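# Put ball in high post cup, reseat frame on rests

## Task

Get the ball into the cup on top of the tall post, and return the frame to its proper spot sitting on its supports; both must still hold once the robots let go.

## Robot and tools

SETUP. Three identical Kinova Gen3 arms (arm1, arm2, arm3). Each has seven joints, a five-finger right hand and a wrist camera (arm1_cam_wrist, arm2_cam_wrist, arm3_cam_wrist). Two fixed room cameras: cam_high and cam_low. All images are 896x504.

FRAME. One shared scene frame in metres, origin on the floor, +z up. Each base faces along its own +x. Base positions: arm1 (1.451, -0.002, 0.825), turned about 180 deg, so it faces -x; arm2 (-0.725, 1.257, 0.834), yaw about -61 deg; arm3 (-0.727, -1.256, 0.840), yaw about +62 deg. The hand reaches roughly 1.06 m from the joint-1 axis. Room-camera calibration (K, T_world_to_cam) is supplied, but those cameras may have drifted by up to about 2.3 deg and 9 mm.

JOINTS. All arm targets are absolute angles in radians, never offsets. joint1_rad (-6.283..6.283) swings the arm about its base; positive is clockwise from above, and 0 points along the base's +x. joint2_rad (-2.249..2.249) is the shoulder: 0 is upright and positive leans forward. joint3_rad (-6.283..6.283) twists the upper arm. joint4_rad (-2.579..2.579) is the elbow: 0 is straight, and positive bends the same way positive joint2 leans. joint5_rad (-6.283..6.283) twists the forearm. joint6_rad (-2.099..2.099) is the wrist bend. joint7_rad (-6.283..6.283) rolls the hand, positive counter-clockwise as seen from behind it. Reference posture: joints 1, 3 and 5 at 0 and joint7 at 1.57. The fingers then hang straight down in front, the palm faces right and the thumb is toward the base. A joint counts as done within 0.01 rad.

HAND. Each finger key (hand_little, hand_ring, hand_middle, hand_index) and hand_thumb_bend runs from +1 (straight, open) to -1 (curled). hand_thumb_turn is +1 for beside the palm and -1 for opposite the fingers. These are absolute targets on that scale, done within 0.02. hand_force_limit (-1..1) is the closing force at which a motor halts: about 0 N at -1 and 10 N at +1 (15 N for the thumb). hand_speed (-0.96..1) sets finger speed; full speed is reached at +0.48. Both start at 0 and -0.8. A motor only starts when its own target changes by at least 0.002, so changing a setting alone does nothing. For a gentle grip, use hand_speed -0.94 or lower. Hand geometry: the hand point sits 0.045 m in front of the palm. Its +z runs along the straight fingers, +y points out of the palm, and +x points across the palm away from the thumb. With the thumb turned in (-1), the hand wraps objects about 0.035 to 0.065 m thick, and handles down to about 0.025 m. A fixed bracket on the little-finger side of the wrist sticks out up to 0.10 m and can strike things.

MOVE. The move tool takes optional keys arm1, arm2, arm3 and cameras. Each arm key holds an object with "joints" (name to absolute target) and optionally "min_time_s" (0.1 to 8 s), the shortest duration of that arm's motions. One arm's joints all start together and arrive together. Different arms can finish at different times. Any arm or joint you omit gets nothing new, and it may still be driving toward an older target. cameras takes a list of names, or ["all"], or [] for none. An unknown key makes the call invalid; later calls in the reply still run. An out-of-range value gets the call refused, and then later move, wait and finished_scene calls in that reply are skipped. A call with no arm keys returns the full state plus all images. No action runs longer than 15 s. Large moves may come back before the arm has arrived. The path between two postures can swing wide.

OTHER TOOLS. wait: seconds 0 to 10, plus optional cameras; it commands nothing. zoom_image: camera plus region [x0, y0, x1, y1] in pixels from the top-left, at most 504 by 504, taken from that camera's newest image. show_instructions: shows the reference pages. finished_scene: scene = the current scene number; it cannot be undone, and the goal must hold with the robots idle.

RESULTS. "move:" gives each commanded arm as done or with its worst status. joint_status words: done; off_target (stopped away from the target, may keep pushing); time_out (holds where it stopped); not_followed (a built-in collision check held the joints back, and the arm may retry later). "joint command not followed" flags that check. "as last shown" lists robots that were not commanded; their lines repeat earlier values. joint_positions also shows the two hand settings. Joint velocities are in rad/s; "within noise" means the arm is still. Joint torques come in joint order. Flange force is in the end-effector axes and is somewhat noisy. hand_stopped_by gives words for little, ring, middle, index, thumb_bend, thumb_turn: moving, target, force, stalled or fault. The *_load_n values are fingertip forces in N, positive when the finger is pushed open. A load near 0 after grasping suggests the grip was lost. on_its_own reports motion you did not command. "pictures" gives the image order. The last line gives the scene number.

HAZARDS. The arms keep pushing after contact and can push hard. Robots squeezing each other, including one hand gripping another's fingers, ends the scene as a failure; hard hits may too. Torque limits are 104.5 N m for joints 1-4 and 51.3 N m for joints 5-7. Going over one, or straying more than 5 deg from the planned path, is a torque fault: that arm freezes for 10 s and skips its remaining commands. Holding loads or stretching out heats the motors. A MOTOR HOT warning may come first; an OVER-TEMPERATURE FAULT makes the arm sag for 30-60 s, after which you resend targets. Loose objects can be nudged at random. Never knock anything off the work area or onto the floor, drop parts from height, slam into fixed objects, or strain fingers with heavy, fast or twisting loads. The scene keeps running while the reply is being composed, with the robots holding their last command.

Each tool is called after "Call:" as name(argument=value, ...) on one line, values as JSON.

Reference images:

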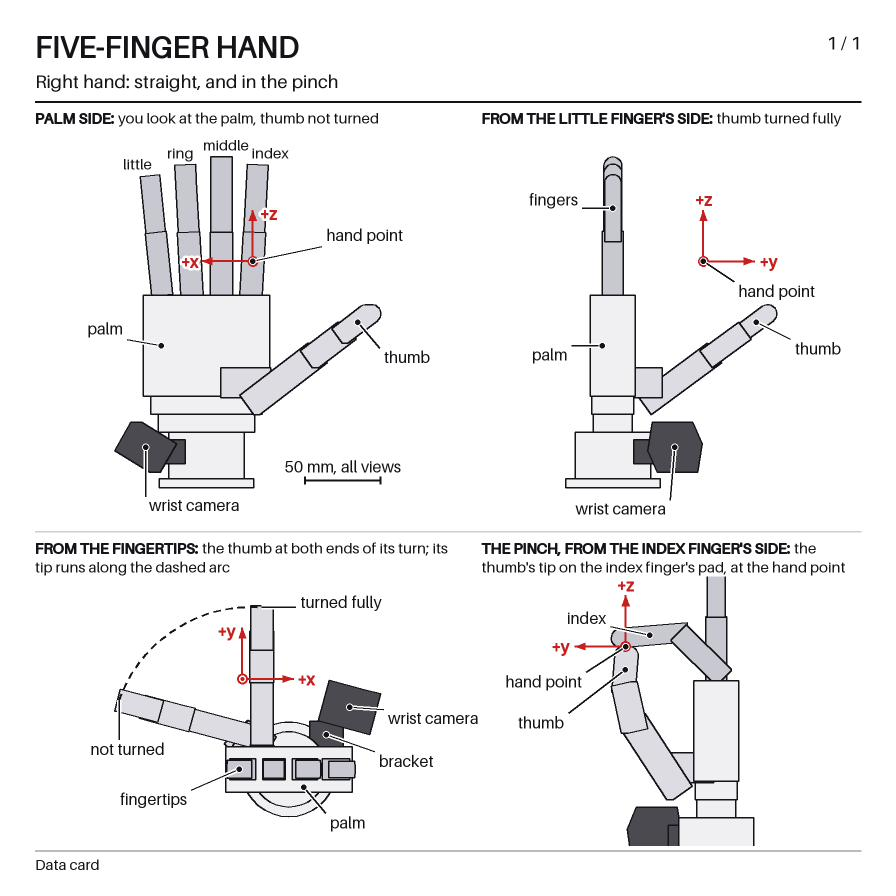

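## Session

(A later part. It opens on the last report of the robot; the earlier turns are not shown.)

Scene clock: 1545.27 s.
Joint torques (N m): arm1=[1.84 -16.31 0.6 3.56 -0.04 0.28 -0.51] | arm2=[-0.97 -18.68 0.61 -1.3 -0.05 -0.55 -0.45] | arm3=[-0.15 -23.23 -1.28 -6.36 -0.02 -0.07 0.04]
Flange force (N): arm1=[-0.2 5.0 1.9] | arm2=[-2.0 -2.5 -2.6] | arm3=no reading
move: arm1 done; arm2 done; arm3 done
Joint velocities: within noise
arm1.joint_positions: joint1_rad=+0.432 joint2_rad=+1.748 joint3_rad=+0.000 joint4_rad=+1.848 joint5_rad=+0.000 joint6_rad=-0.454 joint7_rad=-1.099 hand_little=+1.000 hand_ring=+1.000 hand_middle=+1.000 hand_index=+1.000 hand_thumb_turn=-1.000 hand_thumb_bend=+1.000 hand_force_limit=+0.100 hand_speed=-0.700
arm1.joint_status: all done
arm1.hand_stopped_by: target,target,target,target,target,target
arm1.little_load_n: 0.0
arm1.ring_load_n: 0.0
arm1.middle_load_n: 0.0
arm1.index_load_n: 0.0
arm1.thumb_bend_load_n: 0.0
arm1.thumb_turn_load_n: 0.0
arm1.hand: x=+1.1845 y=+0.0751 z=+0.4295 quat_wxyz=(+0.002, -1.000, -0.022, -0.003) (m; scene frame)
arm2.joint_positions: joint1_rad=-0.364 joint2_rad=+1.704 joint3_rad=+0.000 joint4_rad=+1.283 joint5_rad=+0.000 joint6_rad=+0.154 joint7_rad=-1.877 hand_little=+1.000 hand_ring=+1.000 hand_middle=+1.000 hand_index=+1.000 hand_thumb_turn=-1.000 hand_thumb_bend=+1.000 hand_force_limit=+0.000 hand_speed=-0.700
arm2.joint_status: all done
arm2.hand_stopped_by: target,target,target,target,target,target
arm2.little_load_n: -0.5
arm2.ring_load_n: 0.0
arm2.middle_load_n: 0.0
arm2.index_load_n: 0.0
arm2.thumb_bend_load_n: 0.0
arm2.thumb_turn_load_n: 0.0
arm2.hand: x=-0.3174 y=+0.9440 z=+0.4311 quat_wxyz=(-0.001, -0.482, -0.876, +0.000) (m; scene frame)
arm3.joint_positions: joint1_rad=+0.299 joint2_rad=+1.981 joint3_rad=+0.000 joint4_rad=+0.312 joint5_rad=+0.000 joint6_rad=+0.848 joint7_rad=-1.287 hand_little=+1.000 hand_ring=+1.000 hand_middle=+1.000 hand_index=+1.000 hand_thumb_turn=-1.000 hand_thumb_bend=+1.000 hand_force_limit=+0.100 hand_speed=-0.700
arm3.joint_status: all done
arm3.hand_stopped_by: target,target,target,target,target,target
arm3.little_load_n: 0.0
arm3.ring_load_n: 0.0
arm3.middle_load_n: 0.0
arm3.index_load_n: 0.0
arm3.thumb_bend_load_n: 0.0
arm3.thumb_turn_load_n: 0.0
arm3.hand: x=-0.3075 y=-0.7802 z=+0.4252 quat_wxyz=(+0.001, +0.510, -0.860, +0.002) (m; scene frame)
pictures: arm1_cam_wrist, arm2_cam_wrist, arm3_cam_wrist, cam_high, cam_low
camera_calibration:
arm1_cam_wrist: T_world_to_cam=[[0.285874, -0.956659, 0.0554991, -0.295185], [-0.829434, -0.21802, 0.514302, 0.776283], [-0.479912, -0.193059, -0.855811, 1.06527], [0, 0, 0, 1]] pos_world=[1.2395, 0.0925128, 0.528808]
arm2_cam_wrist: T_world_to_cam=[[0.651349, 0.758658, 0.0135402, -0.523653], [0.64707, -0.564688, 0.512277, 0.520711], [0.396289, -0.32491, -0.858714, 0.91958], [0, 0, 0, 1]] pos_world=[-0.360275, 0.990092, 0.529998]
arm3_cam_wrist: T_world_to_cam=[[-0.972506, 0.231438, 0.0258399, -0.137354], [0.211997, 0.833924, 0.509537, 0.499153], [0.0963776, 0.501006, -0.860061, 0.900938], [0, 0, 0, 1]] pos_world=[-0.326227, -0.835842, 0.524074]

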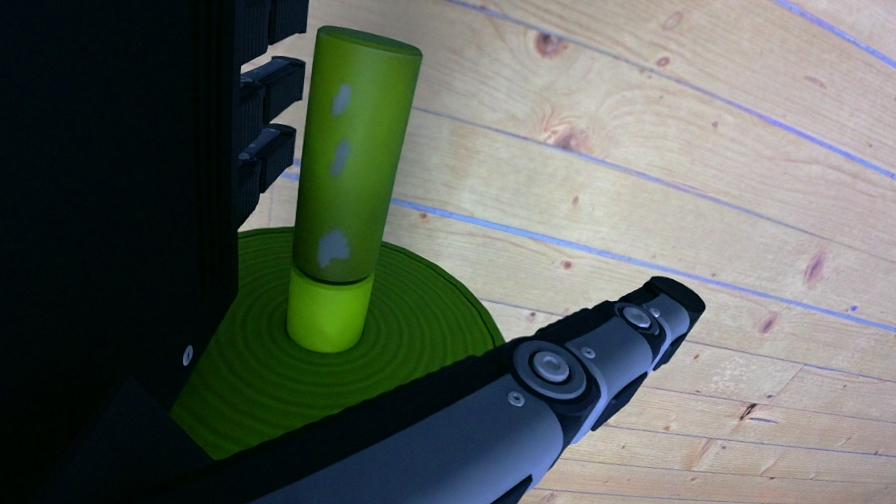

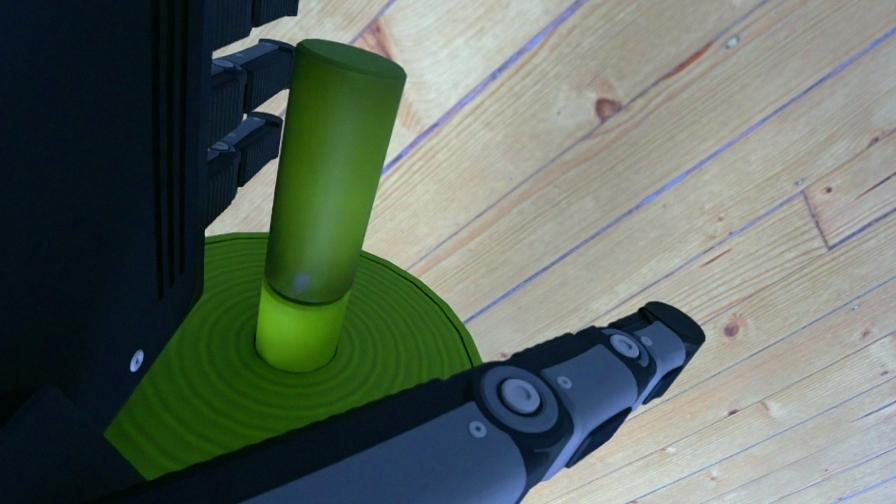

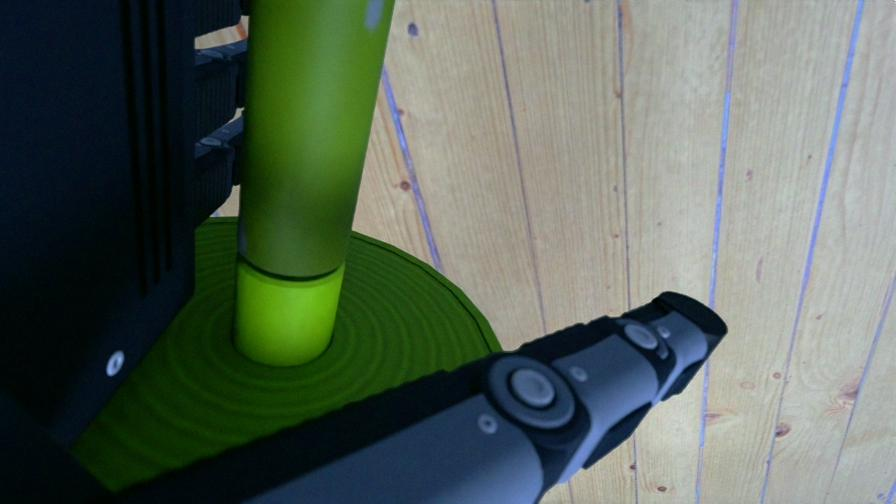

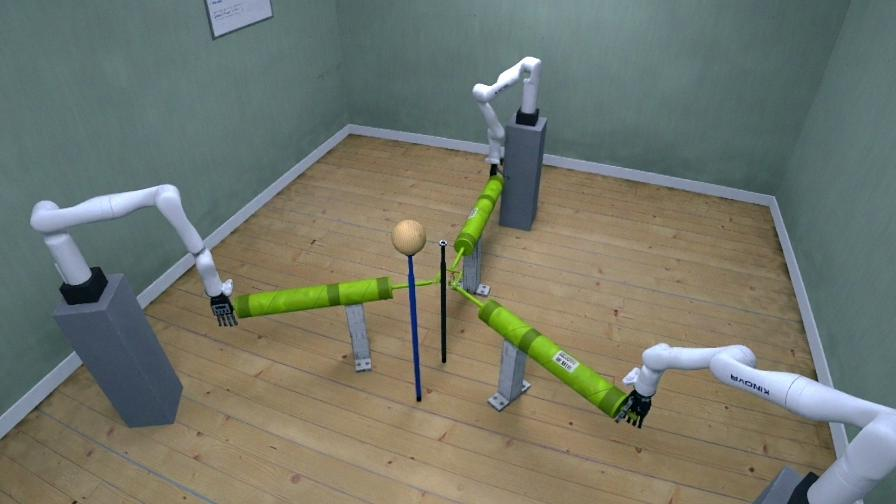

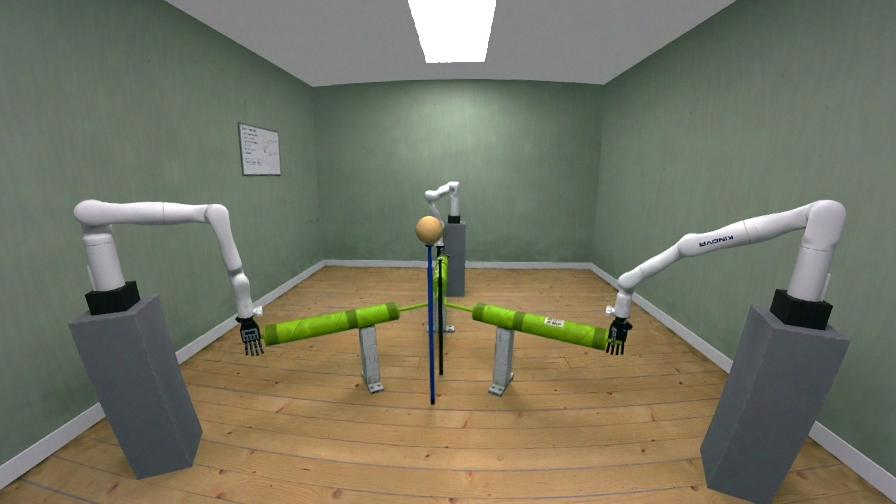

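Call:
move(arm1={"joints": {"joint2_rad": 1.6352, "joint4_rad": 1.9813, "joint6_rad": -0.4749}, "min_time_s": 2}, arm2={"joints": {"joint2_rad": 1.584, "joint4_rad": 1.4159, "joint6_rad": 0.1417}, "min_time_s": 2}, arm3={"joints": {"joint2_rad": 1.7938, "joint4_rad": 0.6113, "joint6_rad": 0.7365}, "min_time_s": 2})

Call:
move(arm1={"joints": {"joint2_rad": 1.3074, "joint4_rad": 2.2606, "joint6_rad": -0.4264}, "min_time_s": 2}, arm2={"joints": {"joint2_rad": 1.2782, "joint4_rad": 1.6637, "joint6_rad": 0.1997}, "min_time_s": 2}, arm3={"joints": {"joint2_rad": 1.4659, "joint4_rad": 0.9733, "joint6_rad": 0.7024}, "min_time_s": 2}, cameras=["all"])

Call:
zoom_image(camera="cam_high", region=[490, 330, 660, 440])

Call:
zoom_image(camera="cam_low", region=[240, 290, 640, 410])

Call:
zoom_image(camera="cam_high", region=[430, 150, 560, 310])

Scene clock: 1571.37 s.
Joint torques (N m): arm1=[1.81 -16.35 0.56 3.7 -0.04 0.28 -0.5] | arm2=[-1.03 -18.68 0.45 -1.17 -0.03 -0.56 -0.38] | arm3=[-0.19 -23.73 -1.16 -5.74 -0.01 -0.07 0.01]
Flange force (N): arm1=[-0.1 4.9 1.9] | arm2=[-2.1 -2.4 -2.8] | arm3=[2.3 0.6 -1.2]
move: arm1 done; arm2 done; arm3 done
Joint velocities: within noise
arm1.joint_positions: joint1_rad=+0.432 joint2_rad=+1.635 joint3_rad=+0.000 joint4_rad=+1.981 joint5_rad=+0.000 joint6_rad=-0.475 joint7_rad=-1.099 hand_little=+1.000 hand_ring=+1.000 hand_middle=+1.000 hand_index=+1.000 hand_thumb_turn=-1.000 hand_thumb_bend=+1.000 hand_force_limit=+0.100 hand_speed=-0.700
arm1.joint_status: all done
arm1.hand_stopped_by: target,target,target,target,target,target
arm1.little_load_n: 0.0
arm1.ring_load_n: 0.0
arm1.middle_load_n: 0.0
arm1.index_load_n: 0.0
arm1.thumb_bend_load_n: 0.0
arm1.thumb_turn_load_n: 0.0
arm1.hand: x=+1.1843 y=+0.0749 z=+0.4795 quat_wxyz=(+0.002, -1.000, -0.022, -0.003) (m; scene frame)
arm2.joint_positions: joint1_rad=-0.364 joint2_rad=+1.584 joint3_rad=+0.000 joint4_rad=+1.416 joint5_rad=+0.000 joint6_rad=+0.142 joint7_rad=-1.877 hand_little=+1.000 hand_ring=+1.000 hand_middle=+1.000 hand_index=+1.000 hand_thumb_turn=-1.000 hand_thumb_bend=+1.000 hand_force_limit=+0.000 hand_speed=-0.700
arm2.joint_status: all done
arm2.hand_stopped_by: target,target,target,target,target,target
arm2.little_load_n: 0.0
arm2.ring_load_n: 0.0
arm2.middle_load_n: 0.0
arm2.index_load_n: 0.0
arm2.thumb_bend_load_n: 0.0
arm2.thumb_turn_load_n: 0.0
arm2.hand: x=-0.3176 y=+0.9441 z=+0.4811 quat_wxyz=(-0.001, -0.482, -0.876, +0.000) (m; scene frame)
arm3.joint_positions: joint1_rad=+0.299 joint2_rad=+1.794 joint3_rad=+0.000 joint4_rad=+0.611 joint5_rad=+0.000 joint6_rad=+0.737 joint7_rad=-1.287 hand_little=+1.000 hand_ring=+1.000 hand_middle=+1.000 hand_index=+1.000 hand_thumb_turn=-1.000 hand_thumb_bend=+1.000 hand_force_limit=+0.100 hand_speed=-0.700
arm3.joint_status: all done
arm3.hand_stopped_by: target,target,target,target,target,target
arm3.little_load_n: 0.0
arm3.ring_load_n: 0.0
arm3.middle_load_n: 0.0
arm3.index_load_n: 0.0
arm3.thumb_bend_load_n: -0.5
arm3.thumb_turn_load_n: 0.0
arm3.hand: x=-0.3076 y=-0.7799 z=+0.4752 quat_wxyz=(+0.001, +0.510, -0.860, +0.002) (m; scene frame)
pictures: none

Scene clock: 1573.70 s.
Joint torques (N m): arm1=[1.83 -16.11 0.48 3.42 -0.04 0.26 -0.5] | arm2=[-0.99 -18.42 0.5 -1.58 -0.05 -0.53 -0.42] | arm3=[-0.19 -23.92 -1.24 -5.49 0 -0.03 0]
Flange force (N): arm1=[-0.2 5.0 2.9] | arm2=[-2.0 -2.5 -3.0] | arm3=[1.6 0.4 -0.4]
move: arm1 done; arm2 done; arm3 done
Joint velocities: within noise
arm1.joint_positions: joint1_rad=+0.432 joint2_rad=+1.307 joint3_rad=+0.000 joint4_rad=+2.261 joint5_rad=+0.000 joint6_rad=-0.426 joint7_rad=-1.099 hand_little=+1.000 hand_ring=+1.000 hand_middle=+1.000 hand_index=+1.000 hand_thumb_turn=-1.000 hand_thumb_bend=+1.000 hand_force_limit=+0.100 hand_speed=-0.700
arm1.joint_status: all done
arm1.hand_stopped_by: target,target,target,target,target,target
arm1.little_load_n: 0.0
arm1.ring_load_n: 0.0
arm1.middle_load_n: 0.0
arm1.index_load_n: 0.0
arm1.thumb_bend_load_n: 0.0
arm1.thumb_turn_load_n: 0.0
arm1.hand: x=+1.1835 y=+0.0745 z=+0.6095 quat_wxyz=(+0.002, -1.000, -0.022, -0.003) (m; scene frame)
arm2.joint_positions: joint1_rad=-0.364 joint2_rad=+1.278 joint3_rad=+0.000 joint4_rad=+1.664 joint5_rad=+0.000 joint6_rad=+0.200 joint7_rad=-1.877 hand_little=+1.000 hand_ring=+1.000 hand_middle=+1.000 hand_index=+1.000 hand_thumb_turn=-1.000 hand_thumb_bend=+1.000 hand_force_limit=+0.000 hand_speed=-0.700
arm2.joint_status: all done
arm2.hand_stopped_by: target,target,target,target,target,target
arm2.little_load_n: 0.0
arm2.ring_load_n: 0.0
arm2.middle_load_n: 0.0
arm2.index_load_n: 0.0
arm2.thumb_bend_load_n: 0.0
arm2.thumb_turn_load_n: 0.0
arm2.hand: x=-0.3179 y=+0.9440 z=+0.6111 quat_wxyz=(-0.001, -0.482, -0.876, +0.000) (m; scene frame)
arm3.joint_positions: joint1_rad=+0.299 joint2_rad=+1.466 joint3_rad=+0.000 joint4_rad=+0.973 joint5_rad=+0.000 joint6_rad=+0.702 joint7_rad=-1.287 hand_little=+1.000 hand_ring=+1.000 hand_middle=+1.000 hand_index=+1.000 hand_thumb_turn=-1.000 hand_thumb_bend=+1.000 hand_force_limit=+0.100 hand_speed=-0.700
arm3.joint_status: all done
arm3.hand_stopped_by: target,target,target,target,target,target
arm3.little_load_n: 0.0
arm3.ring_load_n: 0.0
arm3.middle_load_n: 0.0
arm3.index_load_n: 0.0
arm3.thumb_bend_load_n: -0.5
arm3.thumb_turn_load_n: 0.0
arm3.hand: x=-0.3077 y=-0.7794 z=+0.6053 quat_wxyz=(+0.001, +0.510, -0.860, +0.002) (m; scene frame)
pictures: arm1_cam_wrist, arm2_cam_wrist, arm3_cam_wrist, cam_high, cam_low
camera_calibration:
arm1_cam_wrist: T_world_to_cam=[[0.285977, -0.956632, 0.0554348, -0.305643], [-0.829399, -0.218139, 0.514308, 0.68269], [-0.479911, -0.193058, -0.855812, 1.2187], [0, 0, 0, 1]] pos_world=[1.2385, 0.0918127, 0.708807]
arm2_cam_wrist: T_world_to_cam=[[0.65132, 0.758682, 0.013606, -0.525909], [0.647092, -0.564707, 0.512229, 0.428872], [0.396302, -0.32482, -0.858741, 1.07416], [0, 0, 0, 1]] pos_world=[-0.360675, 0.990092, 0.709898]
arm3_cam_wrist: T_world_to_cam=[[-0.972502, 0.231456, 0.0258532, -0.142281], [0.212014, 0.833894, 0.509579, 0.406741], [0.0963862, 0.501048, -0.860035, 1.05538], [0, 0, 0, 1]] pos_world=[-0.326327, -0.835042, 0.704074]

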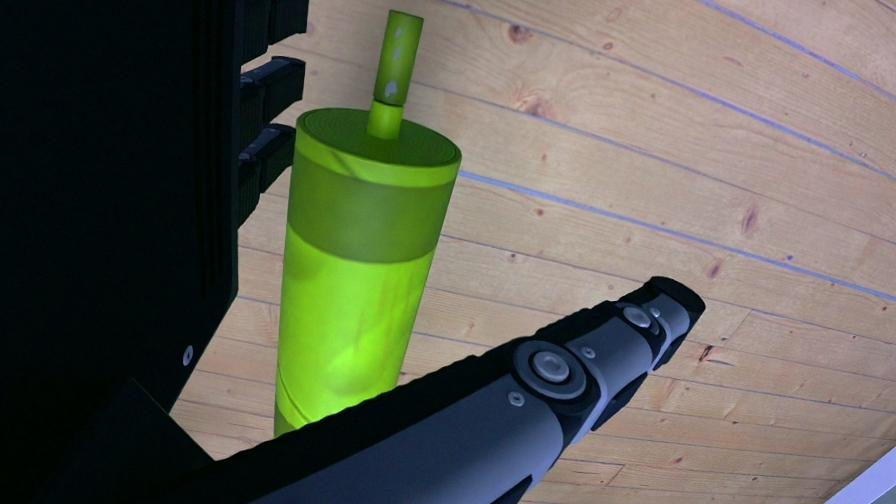

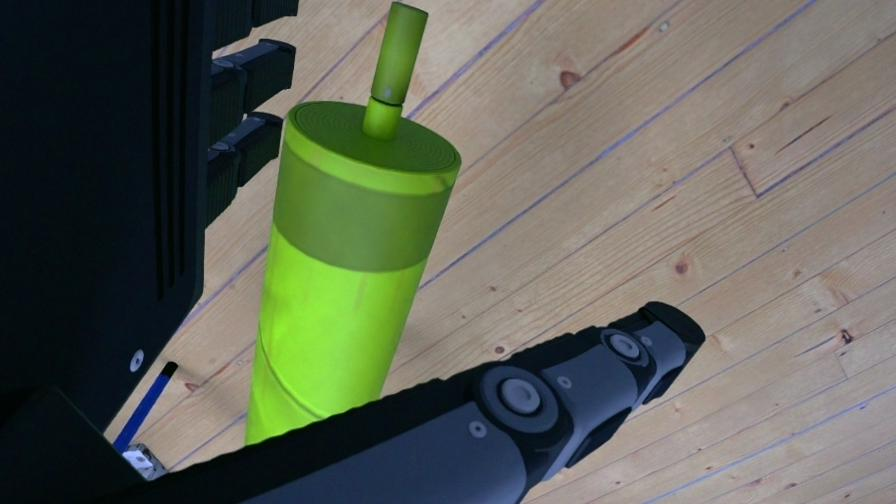

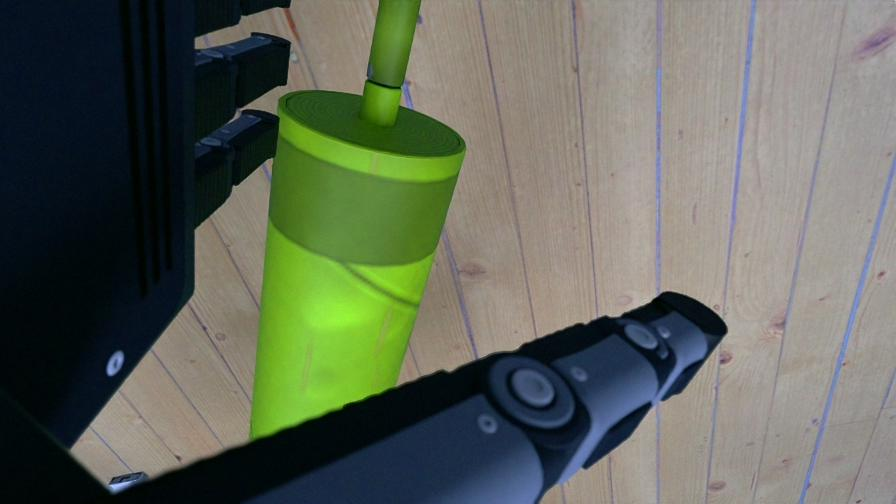

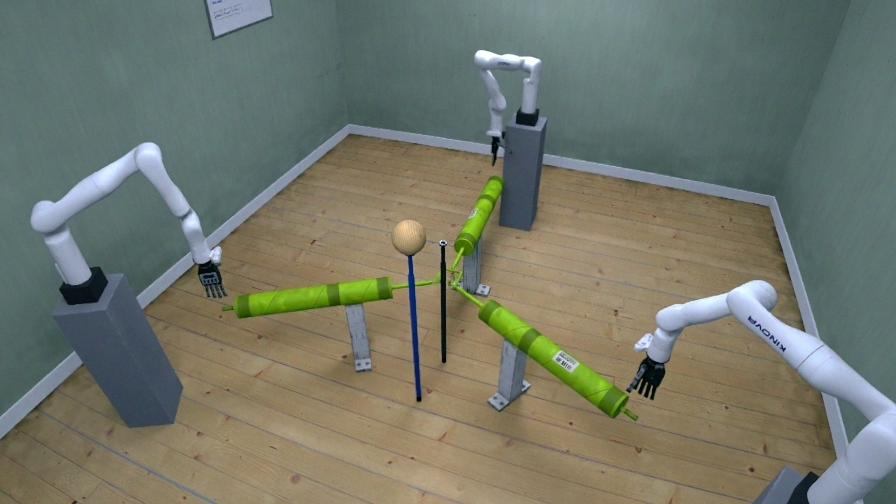

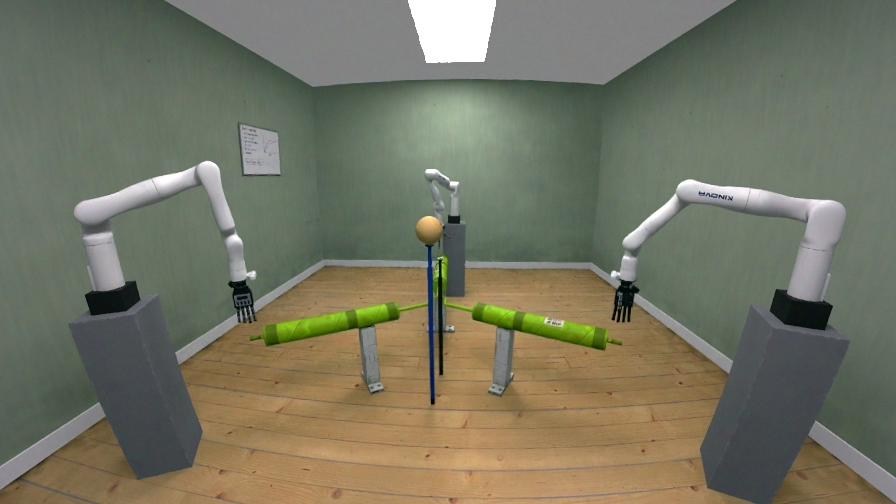

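Scaled by 2.965.

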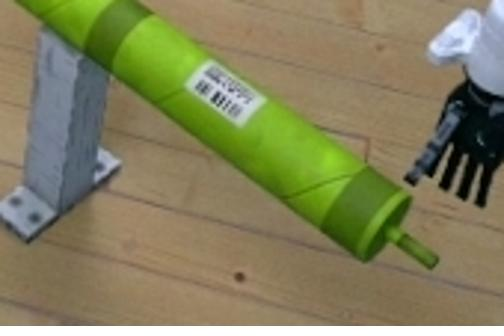

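Scaled by 1.260.

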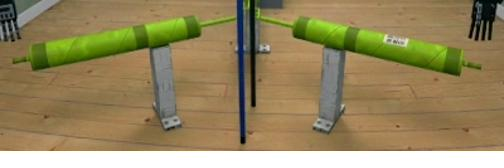

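Scaled by 3.150.

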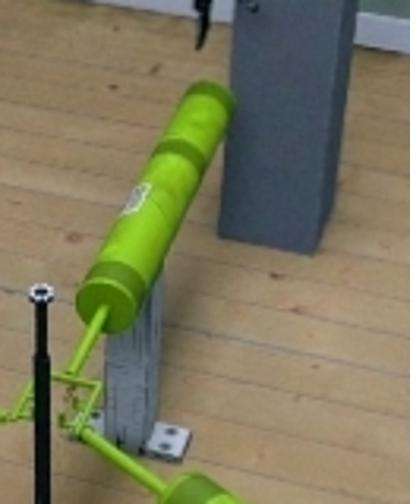

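Call:
finished_scene(scene=1)

The scene is finished: the task was done.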